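# Set the rectangular plate flat on the scale platform

## Task

Place the rectangular plate so it lies flat on the platform of the scale, entirely within the platform with no part sticking out past its edge.

## Robot and tools

Robot: two arms, left_arm and right_arm, each ending in a five-finger hand (left_arm has a left hand, the mirror of the right one on right_arm). The scene frame has its origin at table-top height midway between the nominal arm bases, +x out over the table, +z up, and left_arm toward +y. Calibrated bases: left_arm near (+0.046, +0.494, +0.001) m, right_arm near (-0.024, -0.491, +0.001) m. A post stands on the floor behind the arms. Printed hand positions can be off by a few cm.

Hand point: a point 0.05 m in front of the palm, in line with the index finger, 0.15 m from the wrist face. Its +z runs along the straight fingers, +y out of the palm, +x across the palm away from the thumb on the right hand (toward the thumb on the left hand). Straight fingertips sit about 0.06 to 0.07 m beyond it along +z and 0.06 m behind it along -y. A bracket on the little-finger side of the wrist sticks out and can strike things; with fingers level the wrist can hang below the hand point and reach the table first.

Row layout (28 numbers, each in [-1, 1]), one row covers both arms: left dx, dy, dz, rx, ry, rz; left hand little, ring, middle, index, thumb_bend, thumb_turn, force_limit, speed; then the same 14 for the right arm. The six pose numbers are an offset (not a pose) from that arm's current Hand target, along the Hand target's own axes; 1.0 equals 0.6 m or 180 degrees, and rx, ry, rz form a single rotation vector. All six at 0 means no new request for that arm. Finger numbers: -1 open/straight, +1 closed; thumb_turn -1 beside the palm, +1 in front of it. force_limit scales from about 0 N at -1 to 10 N at +1 (15 N for the two thumb motors); speed rises from near zero at -1 to full at +0.48 and above. Every row must restate a hand's eight numbers: repeat the last ones sent to keep it unchanged (if none sent yet, use hand_measured plus hand_force_limit and hand_speed). For a gentle grip close at speed -0.94 or below. With the thumb in front, the hand grips things roughly 0.035 to 0.065 m thick; thumb tip against index pad can pinch a light object up to about 0.08 m.

execute_actions: actions is a list of actions, each up to 15 rows at 1/30 s per row; a short action holds its final row to step 15. Every row in an action is measured from the Hand target at that action's start, so repeating an offset keeps moving further. cameras picks images (default none unless actions is empty).

move: target is one row or a list of up to 15 rows; all offsets count from the Hand targets at the move's start. speed in m/s (0.002 to 3.6, default 0.25; turns at twice that in rad/s), one value or one per target. blend in m rounds corners in a list (0 stops at each). stop_force in N (3 to 120) ends an arm's path when its wrist sensor feels that much push against its motion; use a slow speed (about 0.005 m/s) for touches; it cannot be combined with blocking=false and needs identical hand numbers in every target. zero (with stop_force) resets the force reference first. Paths stop after 10 s total. The result adds a move: line (done, off_target, moving, held, fault) and limits (paced = pose clipped, held = steps withheld). Moves do not avoid obstacles or the other arm; a path taking the wrist near the arm's first joint axis is refused.

wait(seconds 0 to 3600) lets time pass; stop brakes a running move; zoom_image(camera, region [x0,y0,x1,y1], max 504x504) enlarges part of the newest image from cam_head_left, cam_head_right, cam_high, cam_left_wrist or cam_right_wrist; show_instructions shows reference pages; zero_wrist_force(arm) re-zeros that wrist sensor; finished_scene ends the scene for good.

Results: positions in m, orientation quat_wxyz and velocities in the scene frame; Hand target is the last commanded pose after clipping (orientation is clipped to 32 degrees from the measured one each step). The hand point often stops short; a later execute_actions call, even all zeros, re-requests it, or send the gap as an offset. hand_measured, hand_stopped_by (moving, target, force, stalled, fault) and hand_load_n follow the six motor order; a lost grip shows as load near 0. Wrist force/torque are in the end effector axes; a press reads as force from the surface into the arm.

Avoid: any drop, releasing a moving part, fast impacts, hard pushes on the table, scale or post, arm-to-arm contact, and closing one hand on the other. Contact torque at a joint limit (wrist joints 24.6 N m) or about 150 N on the arm causes a 10 s stop; a wrist straying 0.9 degrees or shoulder/elbow 7.5 degrees from plan also faults. Commanding even slightly past firm contact can fault. Long holding or straining heats motors (stop at 85 °C). Anything falling off the table or left off it fails the task, and the plate must rest flat and inside the platform once the robot lets go.

Each tool is called after "Emit:" by a JSON object that holds its "api" and its "payload", one argument or row to a line.

Reference images:

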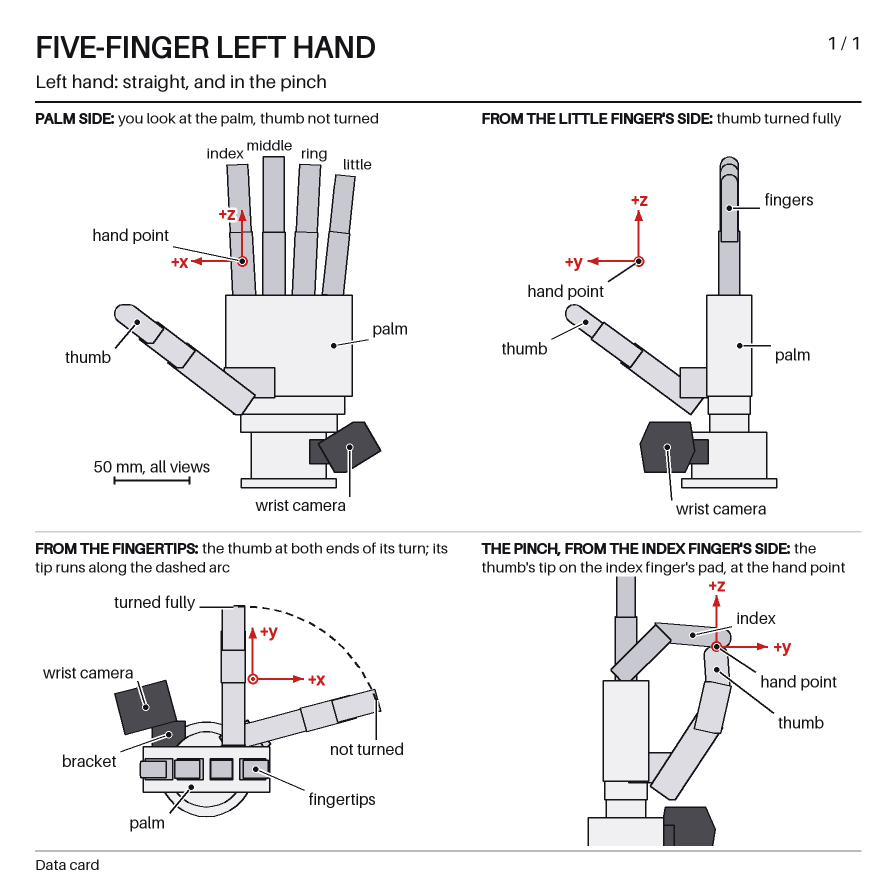

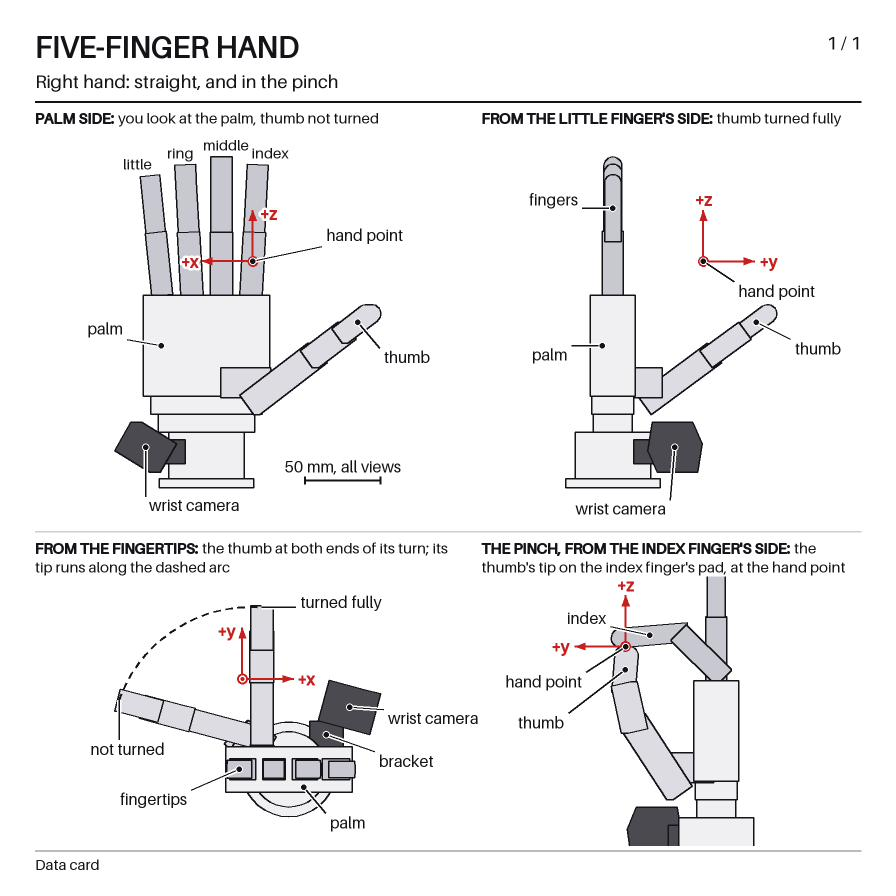

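## Session

Emit:
{"api": "execute_actions", "payload": {
  "actions": []
}}

Scene clock: 0.00 s.
left_arm: end_effector_position=(+0.3535, +0.3836, +0.2466) hand_measured=(-1.000, -1.000, -1.000, -1.000, -1.000, -1.000) hand_load_n=(+0.0, +0.0, +0.0, +0.0, +0.0, +0.0) hand_stopped_by=(target, target, target, target, target, target) hand_force_limit=0.00 hand_speed=-0.80 end_effector_quat_wxyz=(-0.042, +0.986, -0.161, -0.030) | right_arm: end_effector_position=(+0.3116, +0.0554, +0.1209) hand_measured=(-1.000, -1.000, -1.000, -1.000, -1.000, -1.000) hand_load_n=(+0.0, +0.0, +0.0, +0.0, +0.0, +0.0) hand_stopped_by=(target, target, target, target, target, target) hand_force_limit=0.00 hand_speed=-0.80 end_effector_quat_wxyz=(+0.314, +0.554, +0.768, +0.074)
Joint positions: left_arm=[3.329 -1.582 -1.787 1.774 -1.672 2.115] | right_arm=[1.125 -0.634 0.979 1.189 2.227 0.797]
Joint velocities: within noise
Joint torques (N m): no reading
Motor temperatures (°C): left_arm=[38 40 37 40 37 38] | right_arm=[28 39 39 38 42 41]
Wrist force (N): no reading
Wrist torque (N m): no reading
Wrist force, peak (N): no reading
Hand target: left_arm +0.3535, +0.3836, +0.2466; -0.042, +0.986, -0.161, -0.030 | right_arm +0.3116, +0.0554, +0.1209; +0.314, +0.554, +0.768, +0.074

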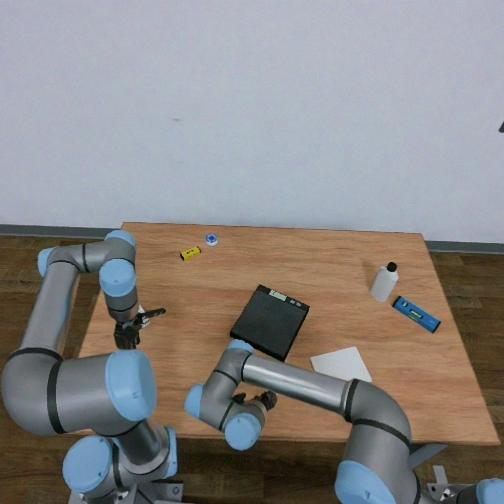

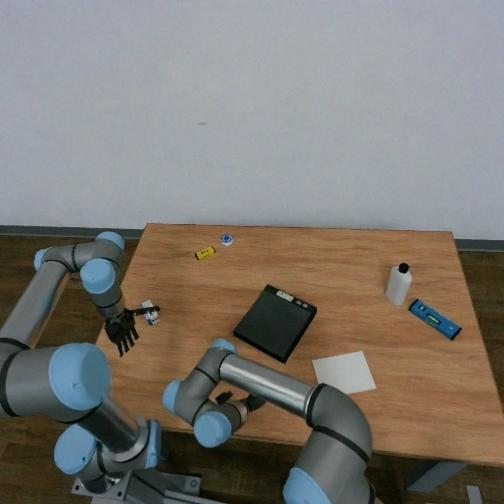

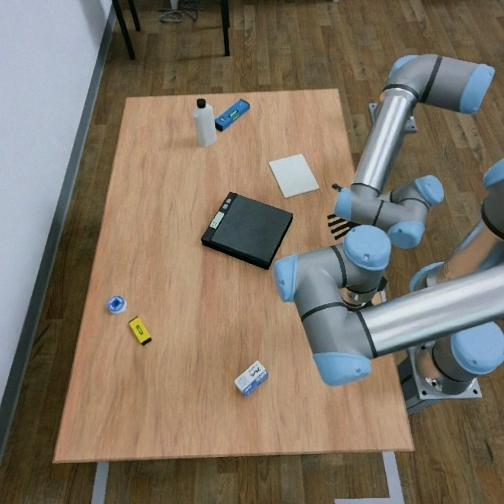

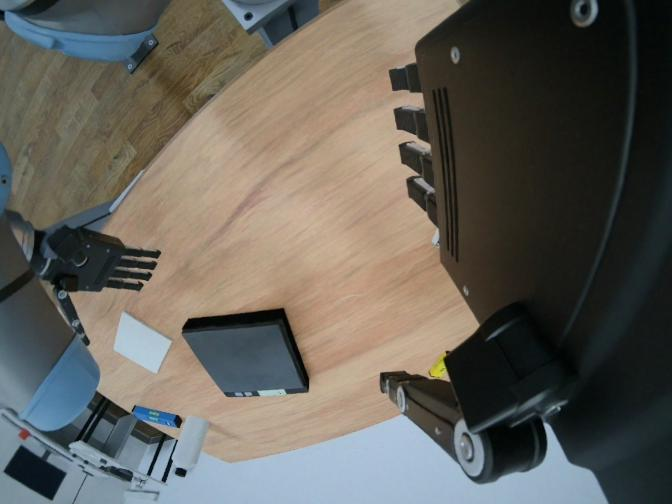

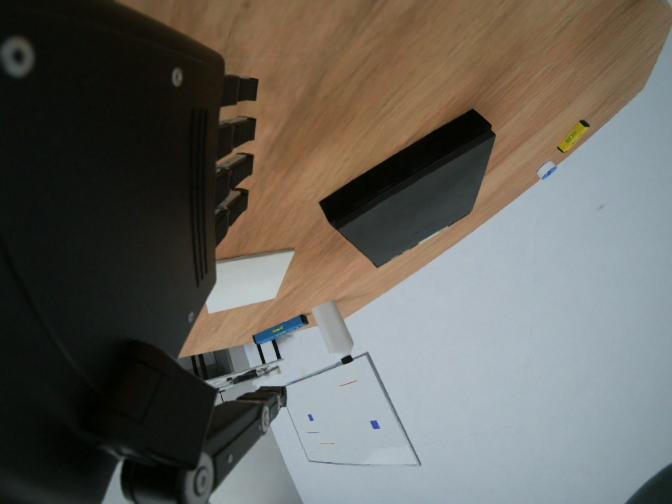

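Emit:
{"api": "zoom_image", "payload": {
  "camera": "cam_high",
  "region": [180, 130, 380, 290]
}}

Emit:
{"api": "zoom_image", "payload": {
  "camera": "cam_head_right",
  "region": [200, 270, 400, 420]
}}

Emit:
{"api": "zoom_image", "payload": {
  "camera": "cam_right_wrist",
  "region": [150, 80, 550, 380]
}}

Scaled by 2.520 from the camera's image (finer frame: 720x720).

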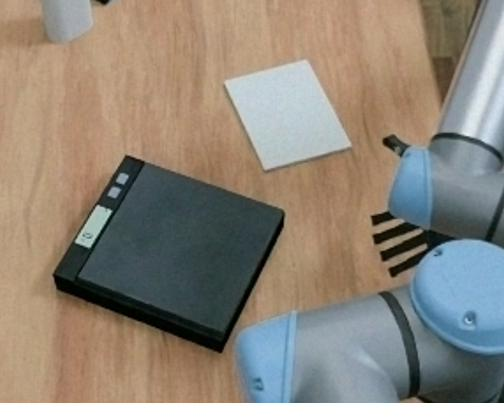

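Scaled by 2.520 from the camera's image (finer frame: 720x720).

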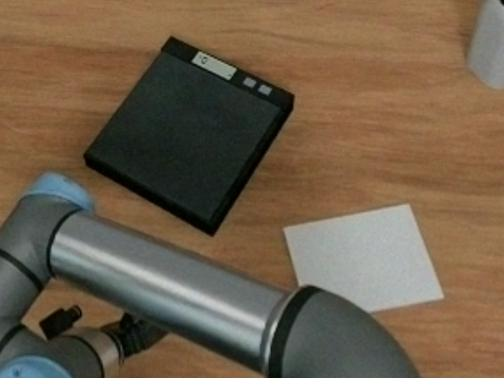

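Scaled by 1.260 from the camera's image (finer frame: 960x720).

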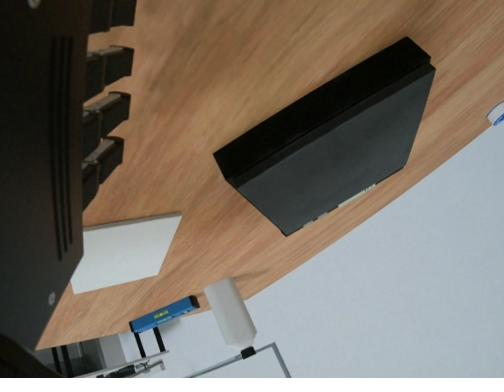

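Emit:
{"api": "move", "payload": {
  "target": [0,0,0,0,0,0,-1,-1,-1,-1,-1,-1,0,-0.8,-0.331,-0.042,-0.235,0.1786,0.1103,0.0985,-1,-1,-1,-1,-1,-1,0,-0.8],
  "speed": 0.2,
  "cameras": ["all"]
}}

Scene clock: 108.93 s.
left_arm: end_effector_position=(+0.3535, +0.3836, +0.2466) hand_measured=(-1.000, -1.000, -1.000, -1.000, -1.000, -1.000) hand_load_n=(+0.0, +0.0, +0.0, +0.0, +0.0, +0.0) hand_stopped_by=(target, target, target, target, target, target) hand_force_limit=0.00 hand_speed=-0.80 end_effector_quat_wxyz=(-0.042, +0.986, -0.161, -0.030) | right_arm: end_effector_position=(+0.2495, -0.0990, +0.3004) hand_measured=(-1.000, -1.000, -1.000, -1.000, -1.000, -1.000) hand_load_n=(+0.0, +0.0, +0.0, +0.0, +0.0, +0.0) hand_stopped_by=(target, target, target, target, target, target) hand_force_limit=0.00 hand_speed=-0.80 end_effector_quat_wxyz=(+0.000, +0.707, +0.707, +0.000)
Joint positions: left_arm=[3.329 -1.582 -1.787 1.774 -1.672 2.115] | right_arm=[0.813 -1.179 1.193 1.557 1.572 0.818]
Joint torques (N m): left_arm=[-1.44 20.25 18.58 -2.7 -0.25 0.11] | right_arm=[3.76 -28.29 -24.49 1.8 -0.54 2.72]
Wrist force (N): left_arm=[0.0 0.3 -0.1] | right_arm=[0.6 0.4 -0.9]
Wrist torque (N m): left_arm=[0.05 -0.01 -0.01] | right_arm=[0.28 0.08 0.10]
Wrist force, peak (N): left_arm=[0.3 0.3 0.4] | right_arm=[0.0 0.5 -1.9]
Hand target: left_arm +0.3535, +0.3836, +0.2466; -0.042, +0.986, -0.161, -0.030 | right_arm +0.2494, -0.0990, +0.3004; +0.000, +0.707, +0.707, +0.000
Off the commanded pose: left_arm 0.000 m, 0 deg | right_arm 0.000 m, 0 deg.
move: done

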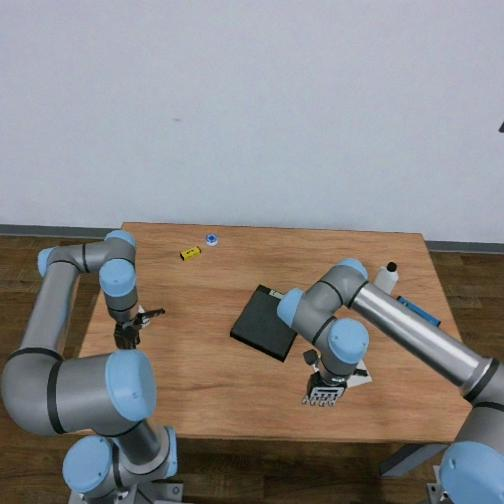

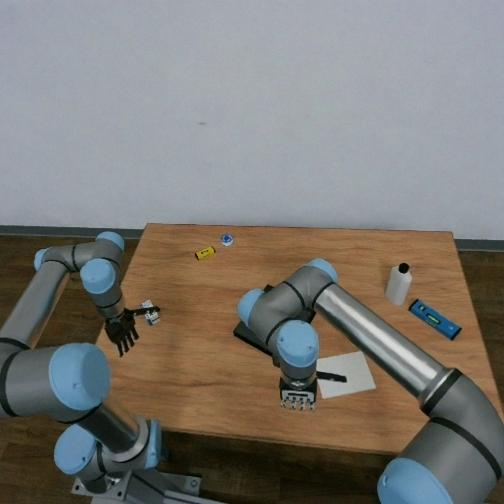

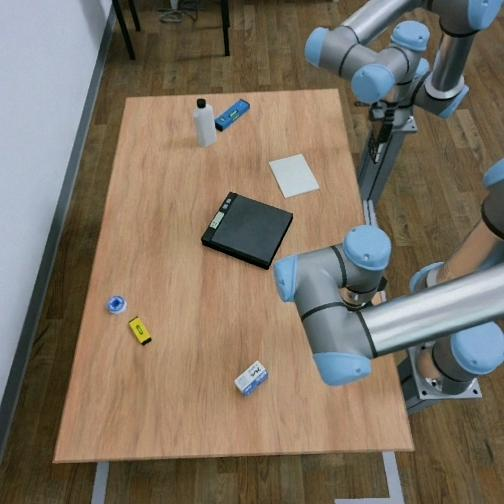

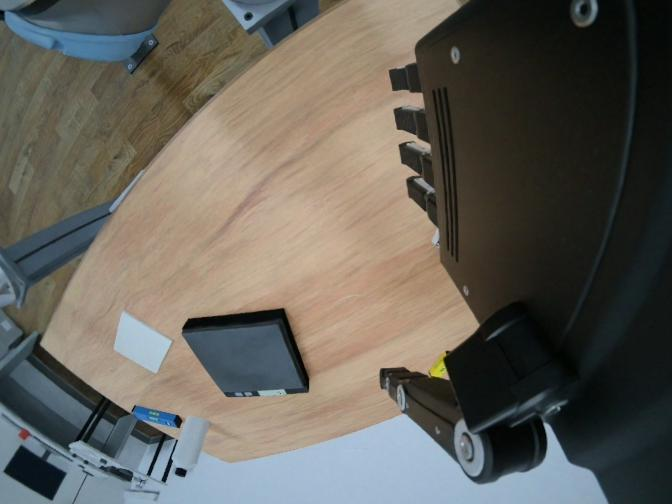

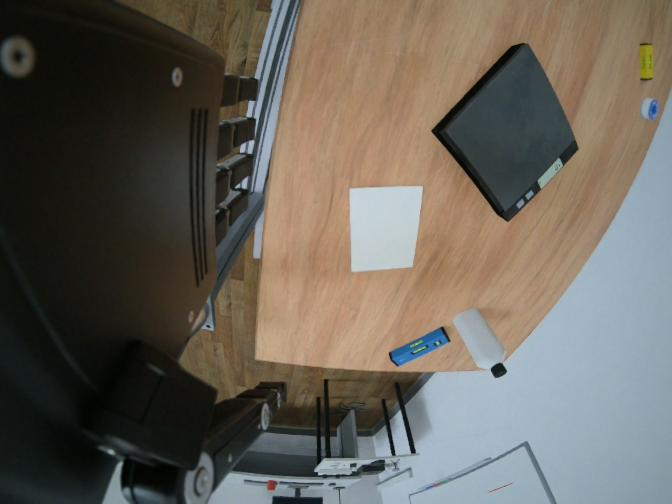

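Emit:
{"api": "zoom_image", "payload": {
  "camera": "cam_right_wrist",
  "region": [190, 50, 310, 250]
}}

Emit:
{"api": "zoom_image", "payload": {
  "camera": "cam_right_wrist",
  "region": [240, 150, 480, 390]
}}

Emit:
{"api": "zoom_image", "payload": {
  "camera": "cam_high",
  "region": [180, 140, 380, 290]
}}

Scaled by 2.520 from the camera's image (finer frame: 960x720).

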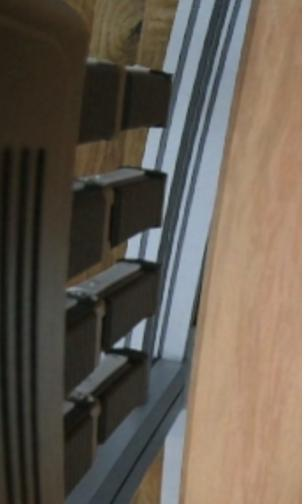

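Scaled by 2.100 from the camera's image (finer frame: 960x720).

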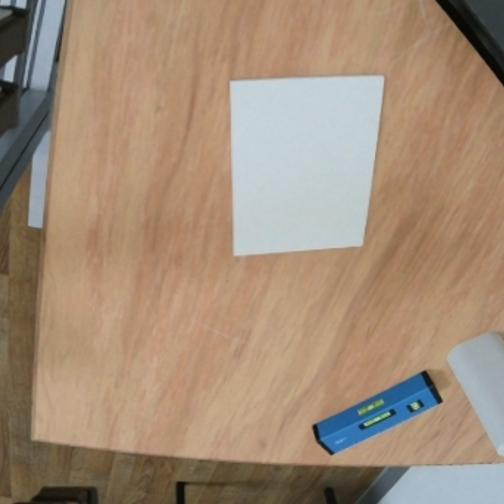

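Scaled by 2.520 from the camera's image (finer frame: 720x720).

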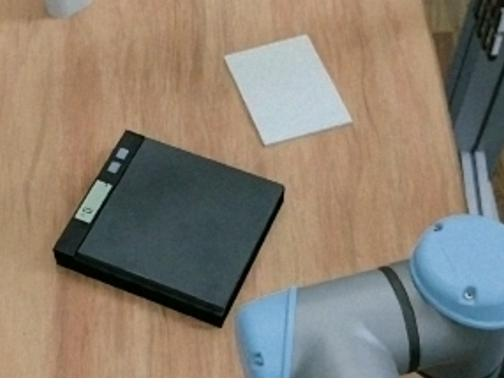

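Emit:
{"api": "move", "payload": {
  "target": [0,0,0,0,0,0,-1,-1,-1,-1,-1,-1,0,-0.8,0,0.16667,0,0,0,0,-1,-1,-1,-1,-1,-1,0,-0.8],
  "speed": 0.2,
  "cameras": ["cam_right_wrist","cam_head_right","cam_high"]
}}

Emit:
{"api": "zoom_image", "payload": {
  "camera": "cam_right_wrist",
  "region": [180, 0, 516, 504]
}}

Emit:
{"api": "move", "payload": {
  "target": [0,0,0,0,0,0,-1,-1,-1,-1,-1,-1,0,-0.8,0,0,0.2,0,0,0,-1,-1,-1,-1,-1,-1,0,-0.8],
  "speed": 0.2,
  "cameras": ["cam_right_wrist","cam_head_right","cam_high"]
}}

Emit:
{"api": "zoom_image", "payload": {
  "camera": "cam_right_wrist",
  "region": [180, 0, 516, 504]
}}

Scene clock: 146.07 s.
left_arm: end_effector_position=(+0.3535, +0.3836, +0.2466) hand_measured=(-1.000, -1.000, -1.000, -1.000, -1.000, -1.000) hand_load_n=(+0.0, +0.0, +0.0, +0.0, +0.0, +0.0) hand_stopped_by=(target, target, target, target, target, target) hand_force_limit=0.00 hand_speed=-0.80 end_effector_quat_wxyz=(-0.042, +0.986, -0.161, -0.030) | right_arm: end_effector_position=(+0.3494, -0.0991, +0.3003) hand_measured=(-1.000, -1.000, -1.000, -1.000, -1.000, -1.000) hand_load_n=(+0.0, +0.0, +0.0, +0.0, +0.0, +0.0) hand_stopped_by=(target, target, target, target, target, target) hand_force_limit=0.00 hand_speed=-0.80 end_effector_quat_wxyz=(+0.000, +0.707, +0.707, +0.000)
Joint positions: left_arm=[3.329 -1.582 -1.787 1.774 -1.672 2.115] | right_arm=[0.672 -1.033 0.977 1.628 1.571 0.677]
Joint torques (N m): left_arm=[-1.14 20.44 18.32 -2.7 -0.17 0.11] | right_arm=[0.48 -47.77 -23.73 0.54 -1.65 1.6]
Wrist force (N): left_arm=[0.1 0.1 0.1] | right_arm=[0.9 0.0 -0.5]
Wrist torque (N m): left_arm=[0.01 -0.02 0.00] | right_arm=[0.20 0.03 0.01]
Wrist force, peak (N): left_arm=[0.3 0.4 -0.1] | right_arm=[1.2 2.1 -0.4]
Hand target: left_arm +0.3535, +0.3836, +0.2466; -0.042, +0.986, -0.161, -0.030 | right_arm +0.3494, -0.0991, +0.3004; +0.000, +0.707, +0.707, +0.000
Off the commanded pose: left_arm 0.000 m, 0 deg | right_arm 0.000 m, 0 deg.
move: done
Images, in order (width x height): cam_head_right 504x504, cam_high 504x504, cam_right_wrist 672x504.

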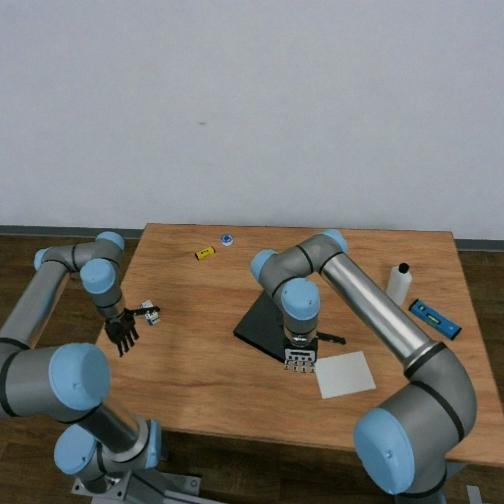

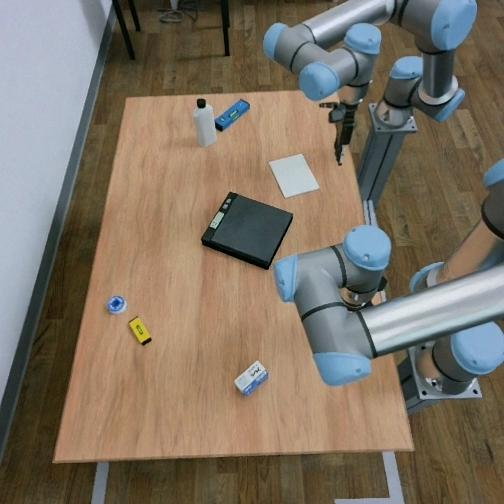

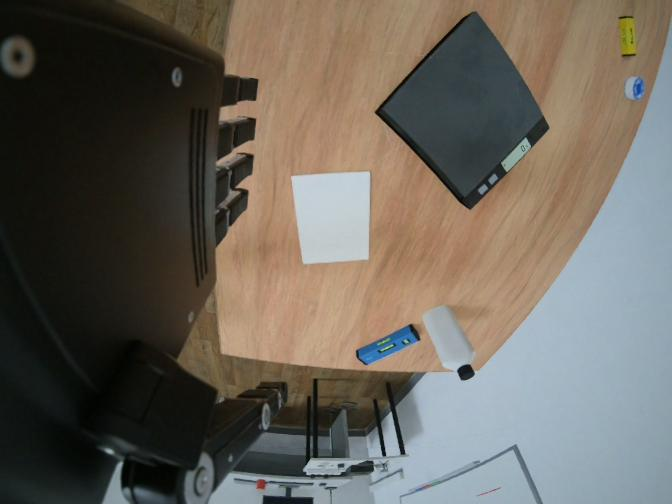

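Scaled by 1.000.

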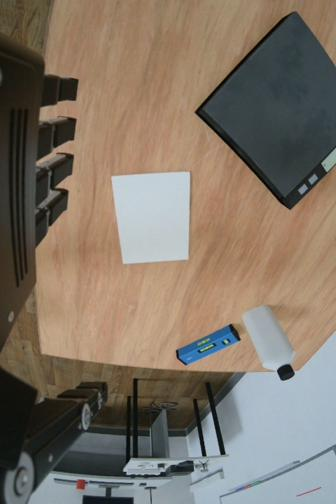

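Scene clock: 147.17 s.
left_arm: end_effector_position=(+0.3535, +0.3836, +0.2466) hand_measured=(-1.000, -1.000, -1.000, -1.000, -1.000, -1.000) hand_load_n=(+0.5, +0.0, +0.0, +0.0, -0.5, +0.0) hand_stopped_by=(target, target, target, target, target, target) hand_force_limit=0.00 hand_speed=-0.80 end_effector_quat_wxyz=(-0.042, +0.986, -0.161, -0.030) | right_arm: end_effector_position=(+0.3495, -0.0991, +0.1804) hand_measured=(-1.000, -1.000, -1.000, -1.000, -1.000, -1.000) hand_load_n=(+0.0, +0.5, +0.0, +0.0, +0.0, +0.0) hand_stopped_by=(target, target, target, target, target, target) hand_force_limit=0.00 hand_speed=-0.80 end_effector_quat_wxyz=(+0.000, +0.707, +0.707, +0.000)
Joint positions: left_arm=[3.329 -1.582 -1.787 1.774 -1.672 2.115] | right_arm=[0.672 -1.005 1.241 1.336 1.571 0.677]
Joint torques (N m): left_arm=[-1.55 20.18 18.9 -2.7 -0.11 0] | right_arm=[-9.9 -54.41 -12.01 0.74 -0.18 -2.94]
Wrist force (N): left_arm=[0.2 0.4 0.0] | right_arm=[0.6 0.3 -0.6]
Wrist torque (N m): left_arm=[0.05 -0.02 0.00] | right_arm=[0.25 0.06 0.05]
Wrist force, peak (N): left_arm=[0.3 0.4 0.0] | right_arm=[0.8 0.3 -2.5]
Hand target: left_arm +0.3535, +0.3836, +0.2466; -0.042, +0.986, -0.161, -0.030 | right_arm +0.3494, -0.0992, +0.1804; +0.000, +0.707, +0.707, +0.000
Off the commanded pose: left_arm 0.000 m, 0 deg | right_arm 0.000 m, 0 deg.
move: done
Images, in order (width x height): cam_head_right 504x504, cam_high 504x504, cam_right_wrist 672x504.

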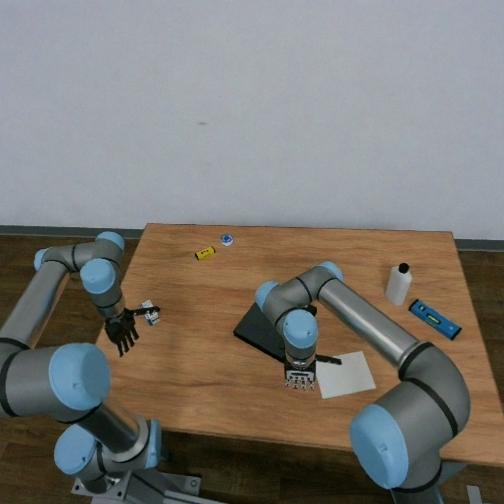

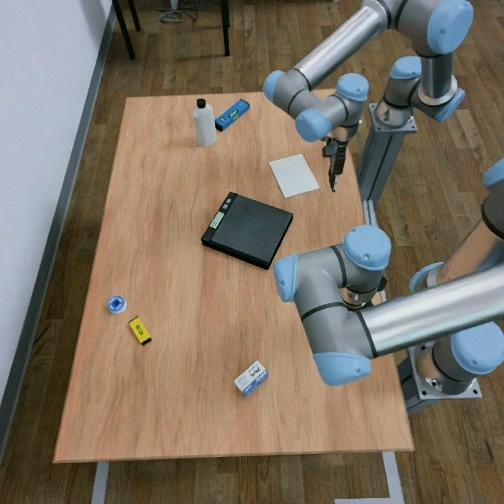

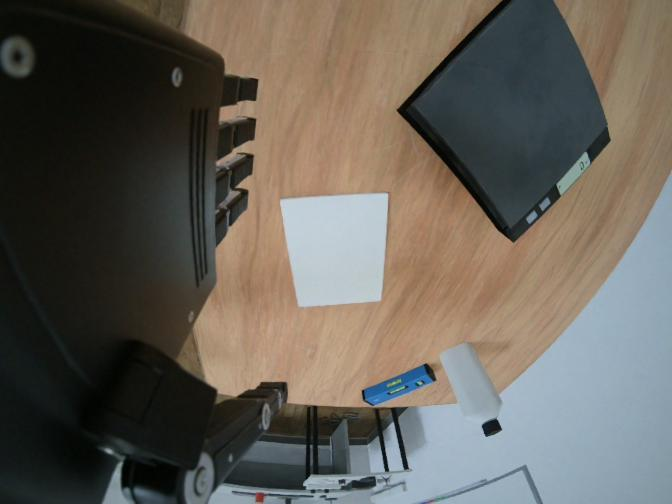

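Scaled by 1.000.

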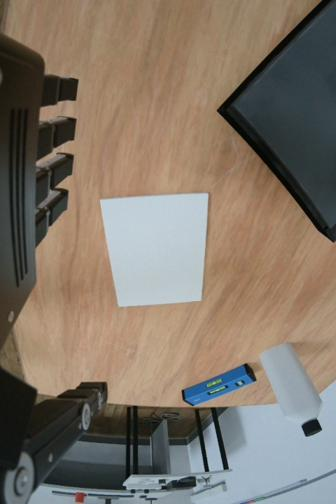

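Emit:
{"api": "zoom_image", "payload": {
  "camera": "cam_right_wrist",
  "region": [270, 180, 400, 320]
}}

Emit:
{"api": "zoom_image", "payload": {
  "camera": "cam_head_right",
  "region": [220, 280, 400, 420]
}}

Emit:
{"api": "zoom_image", "payload": {
  "camera": "cam_right_wrist",
  "region": [390, 0, 640, 250]
}}

Scaled by 3.600 from the camera's image (finer frame: 960x720).

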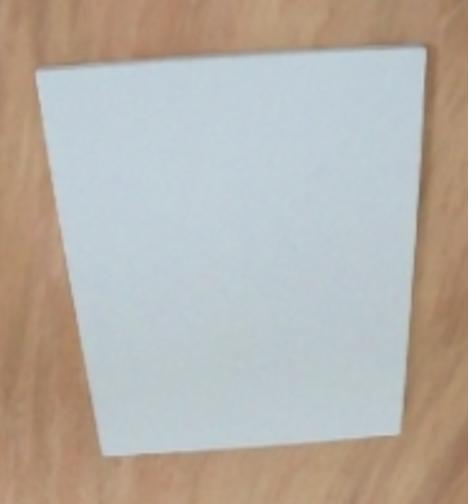

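Scaled by 2.800 from the camera's image (finer frame: 720x720).

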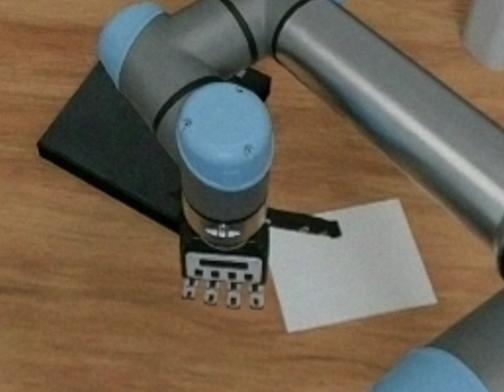

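Scaled by 2.016 from the camera's image (finer frame: 960x720).

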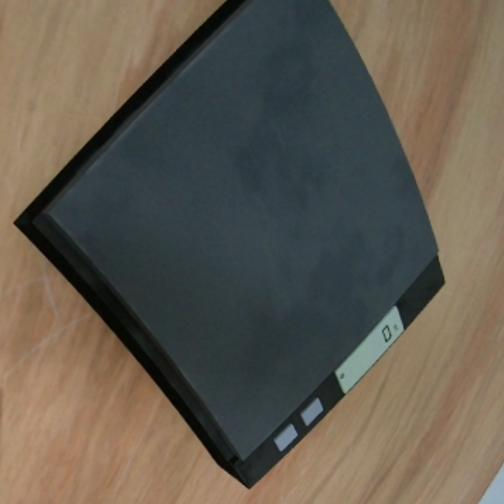

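Emit:
{"api": "move", "payload": {
  "target": [
    [0,0,0,0,0,0,-1,-1,-1,-1,-1,-1,0,-0.8,-0.2217,0.3675,0,0,0,0,0.6,-1,0.6,-1,-1,-1,0,0],
    [0,0,0,0,0,0,-1,-1,-1,-1,-1,-1,0,-0.8,-0.2217,0.3675,0.159,0,0,0,0.6,-1,0.6,-1,-1,-1,0,0]
  ],
  "speed": 0.2,
  "blend": [0.03,0],
  "cameras": ["cam_right_wrist","cam_head_right","cam_high"]
}}

Emit:
{"api": "zoom_image", "payload": {
  "camera": "cam_high",
  "region": [180, 60, 380, 260]
}}

Emit:
{"api": "zoom_image", "payload": {
  "camera": "cam_right_wrist",
  "region": [180, 60, 380, 360]
}}

Scene clock: 272.97 s.
left_arm: end_effector_position=(+0.3535, +0.3836, +0.2466) hand_measured=(-1.000, -1.000, -1.000, -1.000, -1.000, -1.000) hand_load_n=(+0.0, +0.0, +0.0, +0.0, -0.5, +0.0) hand_stopped_by=(target, target, target, target, target, target) hand_force_limit=0.00 hand_speed=-0.80 end_effector_quat_wxyz=(-0.042, +0.986, -0.161, -0.030) | right_arm: end_effector_position=(+0.5699, -0.2324, +0.0851) hand_measured=(+0.600, -1.000, +0.600, -1.000, -1.000, -1.000) hand_load_n=(+0.0, +0.0, +0.0, +0.0, +0.0, +0.0) hand_stopped_by=(target, target, target, target, target, target) hand_force_limit=0.00 hand_speed=0.00 end_effector_quat_wxyz=(+0.000, +0.707, +0.707, +0.000)
Joint positions: left_arm=[3.329 -1.582 -1.787 1.774 -1.672 2.115] | right_arm=[0.271 -0.731 1.019 1.282 1.572 0.276]
Joint torques (N m): left_arm=[-1.67 20.94 18.45 -2.89 -0.12 0] | right_arm=[10.31 -63.71 -13.9 0.79 -0.82 0.06]
Wrist force (N): left_arm=[0.3 0.1 -0.3] | right_arm=[0.5 0.1 -0.9]
Wrist torque (N m): left_arm=[0.02 -0.05 0.02] | right_arm=[0.24 0.09 0.08]
Wrist force, peak (N): left_arm=[0.4 0.3 0.1] | right_arm=[1.6 -1.7 -1.0]
Hand target: left_arm +0.3535, +0.3836, +0.2466; -0.042, +0.986, -0.161, -0.030 | right_arm +0.5699, -0.2323, +0.0851; +0.000, +0.707, +0.707, +0.000
Off the commanded pose: left_arm 0.000 m, 0 deg | right_arm 0.000 m, 0 deg.
move: done
Images, in order (width x height): cam_head_right 504x504, cam_high 504x504, cam_right_wrist 672x504.

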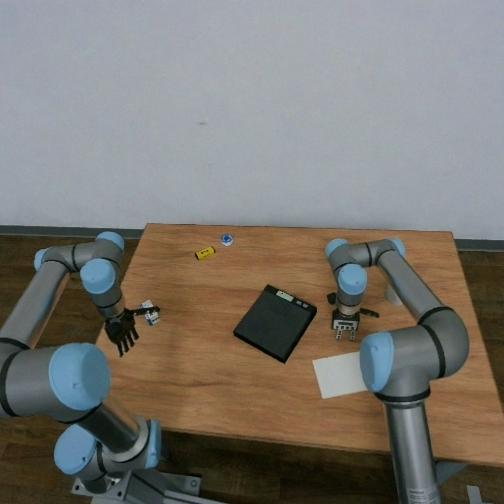

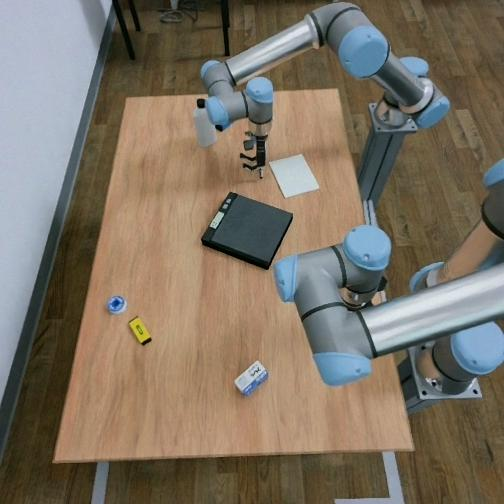

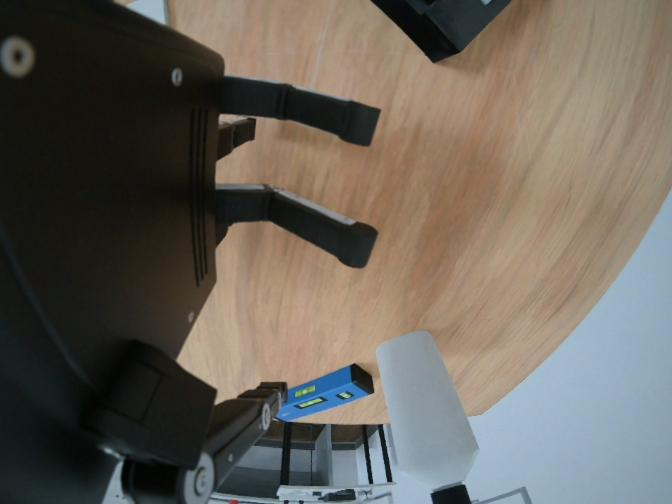

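Scaled by 2.520 from the camera's image (finer frame: 720x720).

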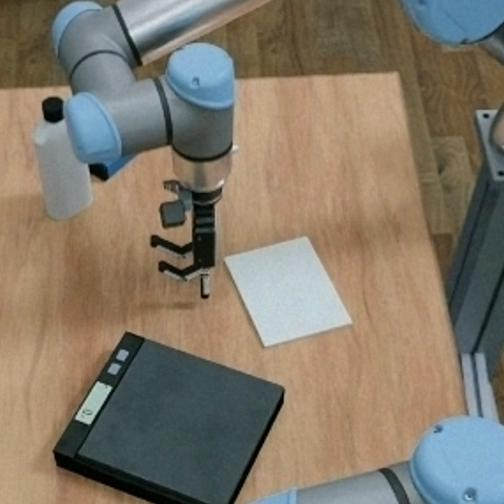

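Scaled by 1.680 from the camera's image (finer frame: 960x720).

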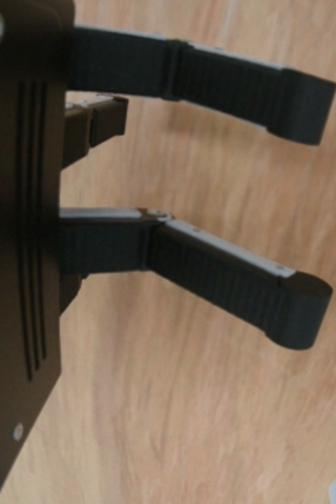

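Emit:
{"api": "move", "payload": {
  "target": [0,0,0,0,0,0,-1,-1,-1,-1,-1,-1,0,-0.8,0,0,0.055,0,0,0,0.6,-1,0.6,-1,-1,-1,0,0],
  "speed": 0.01,
  "stop_force": 4
}}

Scene clock: 279.40 s.
left_arm: end_effector_position=(+0.3535, +0.3836, +0.2466) hand_measured=(-1.000, -1.000, -1.000, -1.000, -1.000, -1.000) hand_load_n=(+0.0, +0.0, +0.0, +0.0, +0.0, +0.0) hand_stopped_by=(target, target, target, target, target, target) hand_force_limit=0.00 hand_speed=-0.80 end_effector_quat_wxyz=(-0.042, +0.986, -0.161, -0.030) | right_arm: end_effector_position=(+0.5699, -0.2323, +0.0670) hand_measured=(+0.600, -1.000, +0.600, -1.000, -1.000, -1.000) hand_load_n=(+0.0, +0.0, +0.0, +0.0, +0.0, +0.0) hand_stopped_by=(target, target, target, target, target, target) hand_force_limit=0.00 hand_speed=0.00 end_effector_quat_wxyz=(+0.000, +0.707, +0.707, +0.000)
Joint positions: left_arm=[3.329 -1.582 -1.787 1.774 -1.672 2.115] | right_arm=[0.271 -0.716 1.04 1.246 1.572 0.276]
Joint torques (N m): left_arm=[-1.73 21.46 17.68 -3.13 -0.12 0.13] | right_arm=[3 -60.52 -22.59 2.87 -1.81 -2.89]
Wrist force (N): left_arm=[0.2 0.2 -0.2] | right_arm=[0.8 -0.2 -5.4]
Wrist torque (N m): left_arm=[0.04 -0.03 0.00] | right_arm=[0.47 0.15 0.09]
Wrist force, peak (N): left_arm=[0.5 0.3 -0.3] | right_arm=[0.4 0.0 -13.9]
Hand target: left_arm +0.3535, +0.3836, +0.2466; -0.042, +0.986, -0.161, -0.030 | right_arm +0.5699, -0.2323, +0.0670; +0.000, +0.707, +0.707, +0.000 (not the last commanded pose)
Off the commanded pose: left_arm 0.000 m, 0 deg | right_arm 0.015 m, 0 deg.
move: contact (right_arm)

Emit:
{"api": "move", "payload": {
  "target": [
    [0,0,0,0,0,0,-1,-1,-1,-1,-1,-1,0,-0.8,0,0,-0.0017,0,0,0,0.6,-1,0.6,-1,-1,-1,0,0],
    [0,0,0,0,0,0,-1,-1,-1,-1,-1,-1,0,-0.8,0,-0.16667,-0.0017,0,0,0,0.6,-1,0.6,-1,-1,-1,0,0]
  ],
  "speed": [0.01, 0.05],
  "stop_force": 10,
  "zero": false,
  "cameras": ["cam_right_wrist","cam_head_right","cam_high"]
}}

Emit:
{"api": "zoom_image", "payload": {
  "camera": "cam_high",
  "region": [200, 80, 380, 260]
}}

Scene clock: 290.43 s.
left_arm: end_effector_position=(+0.3535, +0.3836, +0.2466) hand_measured=(-1.000, -1.000, -1.000, -1.000, -1.000, -1.000) hand_load_n=(+0.0, +0.0, +0.0, +0.0, +0.0, +0.0) hand_stopped_by=(target, target, target, target, target, target) hand_force_limit=0.00 hand_speed=-0.80 end_effector_quat_wxyz=(-0.042, +0.986, -0.161, -0.030) | right_arm: end_effector_position=(+0.4699, -0.2323, +0.0680) hand_measured=(+0.600, -1.000, +0.600, -1.000, -1.000, -1.000) hand_load_n=(+0.5, +0.0, +0.0, +0.0, +0.0, +0.0) hand_stopped_by=(target, target, target, target, target, target) hand_force_limit=0.00 hand_speed=0.00 end_effector_quat_wxyz=(+0.000, +0.707, +0.707, +0.000)
Joint positions: left_arm=[3.329 -1.582 -1.787 1.774 -1.672 2.115] | right_arm=[0.326 -0.92 1.406 1.085 1.572 0.331]
Joint torques (N m): left_arm=[-1.64 20.92 18.4 -3.29 -0.27 0.13] | right_arm=[-9.1 -30.22 -17.1 3.4 0.24 -3.36]
Wrist force (N): left_arm=[0.2 0.0 -0.4] | right_arm=[0.9 0.2 -0.7]
Wrist torque (N m): left_arm=[0.01 -0.04 0.02] | right_arm=[0.24 0.02 0.04]
Wrist force, peak (N): left_arm=[0.4 0.3 -0.4] | right_arm=[0.6 -0.1 -5.8]
Hand target: left_arm +0.3535, +0.3836, +0.2466; -0.042, +0.986, -0.161, -0.030 | right_arm +0.4699, -0.2323, +0.0680; +0.000, +0.707, +0.707, +0.000
Off the commanded pose: left_arm 0.000 m, 0 deg | right_arm 0.000 m, 0 deg.
move: done
Images, in order (width x height): cam_head_right 504x504, cam_high 504x504, cam_right_wrist 672x504.

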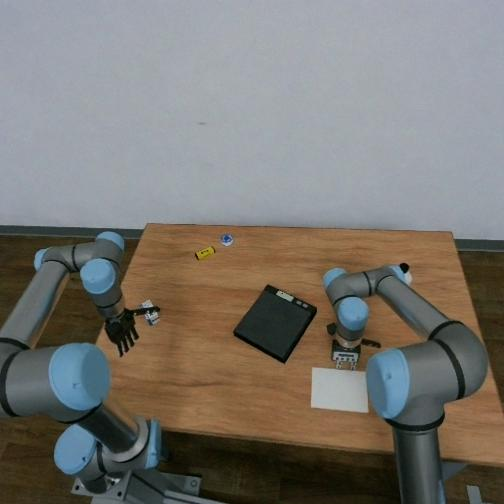

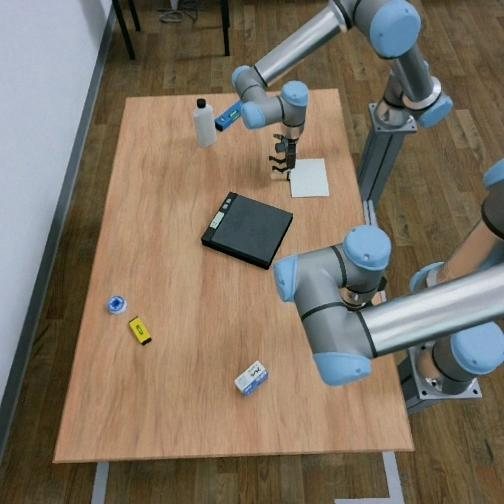

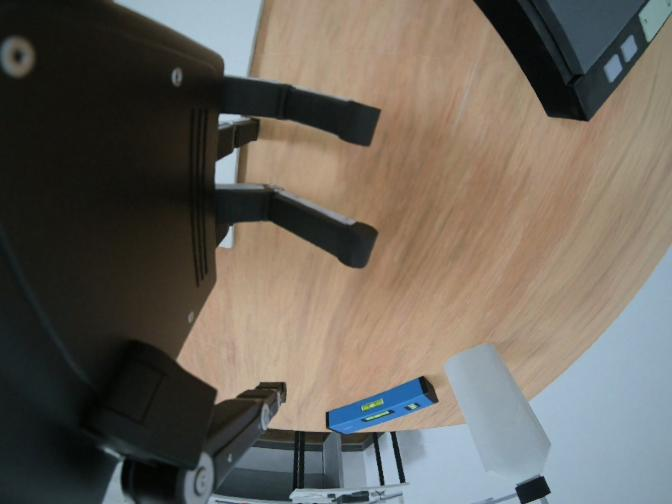

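Scaled by 2.800 from the camera's image (finer frame: 720x720).

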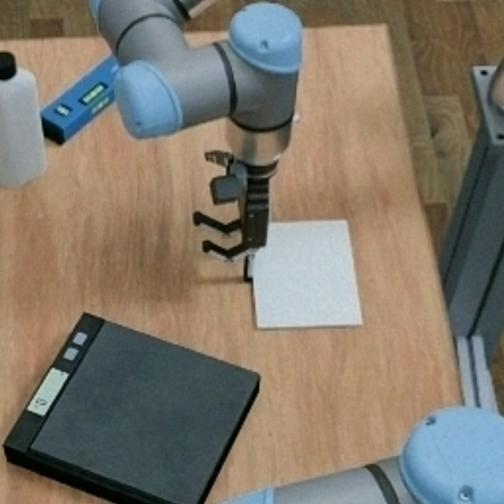

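Emit:
{"api": "move", "payload": {
  "target": [0,0,0,0,0,0,-1,-1,-1,-1,-1,-1,0,-0.8,0,-0.20833,0,0,0,0,0.6,-1,0.6,-1,-1,-1,0,0],
  "speed": 0.06,
  "cameras": ["cam_right_wrist","cam_head_right","cam_high"]
}}

Emit:
{"api": "zoom_image", "payload": {
  "camera": "cam_high",
  "region": [240, 80, 420, 260]
}}

Emit:
{"api": "zoom_image", "payload": {
  "camera": "cam_head_right",
  "region": [260, 330, 440, 480]
}}

Scene clock: 298.40 s.
left_arm: end_effector_position=(+0.3535, +0.3836, +0.2466) hand_measured=(-1.000, -1.000, -1.000, -1.000, -1.000, -1.000) hand_load_n=(+0.0, +0.0, +0.0, +0.0, -0.5, +0.0) hand_stopped_by=(target, target, target, target, target, target) hand_force_limit=0.00 hand_speed=-0.80 end_effector_quat_wxyz=(-0.042, +0.986, -0.161, -0.030) | right_arm: end_effector_position=(+0.3449, -0.2322, +0.0681) hand_measured=(+0.600, -1.000, +0.600, -1.000, -1.000, -1.000) hand_load_n=(+0.0, +0.0, +0.0, +0.0, +0.0, +0.0) hand_stopped_by=(target, target, target, target, target, target) hand_force_limit=0.00 hand_speed=0.00 end_effector_quat_wxyz=(+0.000, +0.707, +0.707, +0.000) end_effector_velocity=(+0.002, +0.000, +0.000) end_effector_angular_velocity=(-0.001, +0.002, +0.003)
Joint positions: left_arm=[3.329 -1.582 -1.787 1.774 -1.672 2.115] | right_arm=[0.429 -1.125 1.748 0.948 1.571 0.434]
Joint velocities: left_arm=[within noise] | right_arm=[-0.002 0.004 -0.005 0.003 0 -0.005]
Joint torques (N m): left_arm=[-2.11 20.86 18.57 -3.37 -0.3 0.12] | right_arm=[-8.77 -22.13 -19.67 3.5 -1.32 -3.24]
Wrist force (N): left_arm=[0.1 0.2 -0.1] | right_arm=[1.0 0.3 -0.4]
Wrist torque (N m): left_arm=[0.03 -0.01 0.00] | right_arm=[0.25 0.00 0.05]
Wrist force, peak (N): left_arm=[0.4 0.4 -0.3] | right_arm=[0.1 1.9 -0.8]
Hand target: left_arm +0.3535, +0.3836, +0.2466; -0.042, +0.986, -0.161, -0.030 | right_arm +0.3449, -0.2322, +0.0680; +0.000, +0.707, +0.707, +0.000
Off the commanded pose: left_arm 0.000 m, 0 deg | right_arm 0.000 m, 0 deg.
move: done
Images, in order (width x height): cam_head_right 504x504, cam_high 504x504, cam_right_wrist 672x504.

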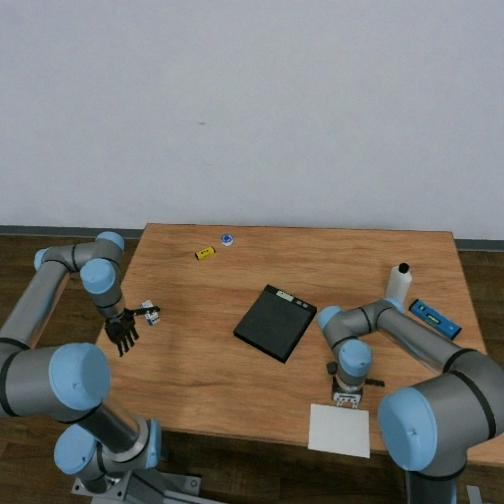

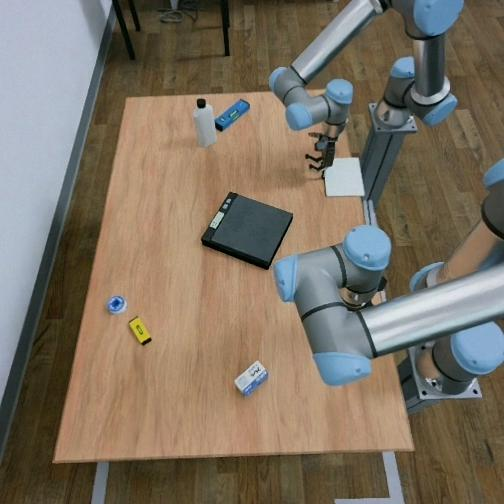

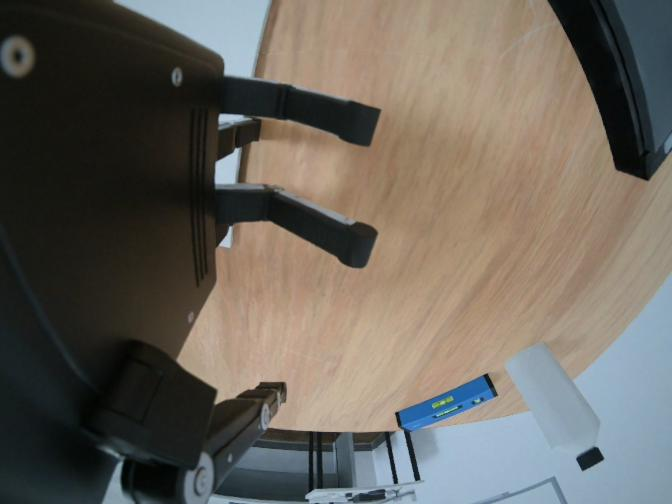

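Scaled by 2.800 from the camera's image (finer frame: 720x720).

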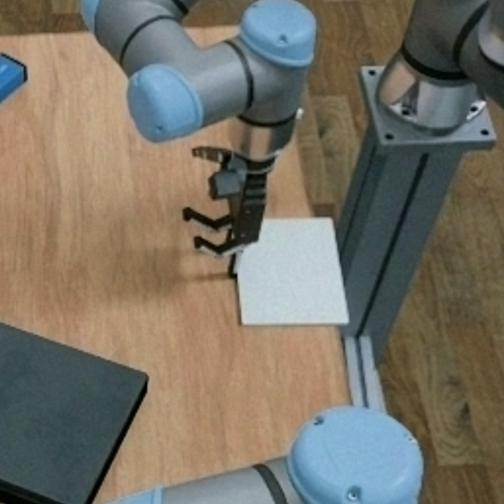

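Scaled by 2.800 from the camera's image (finer frame: 720x720).

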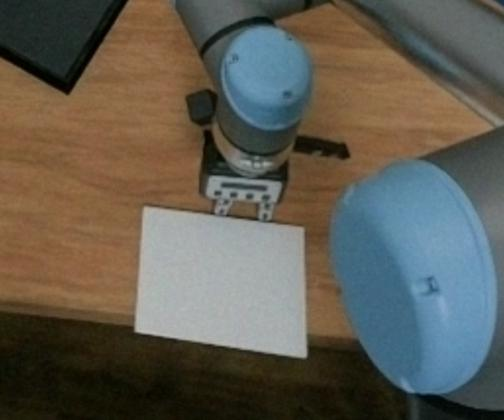

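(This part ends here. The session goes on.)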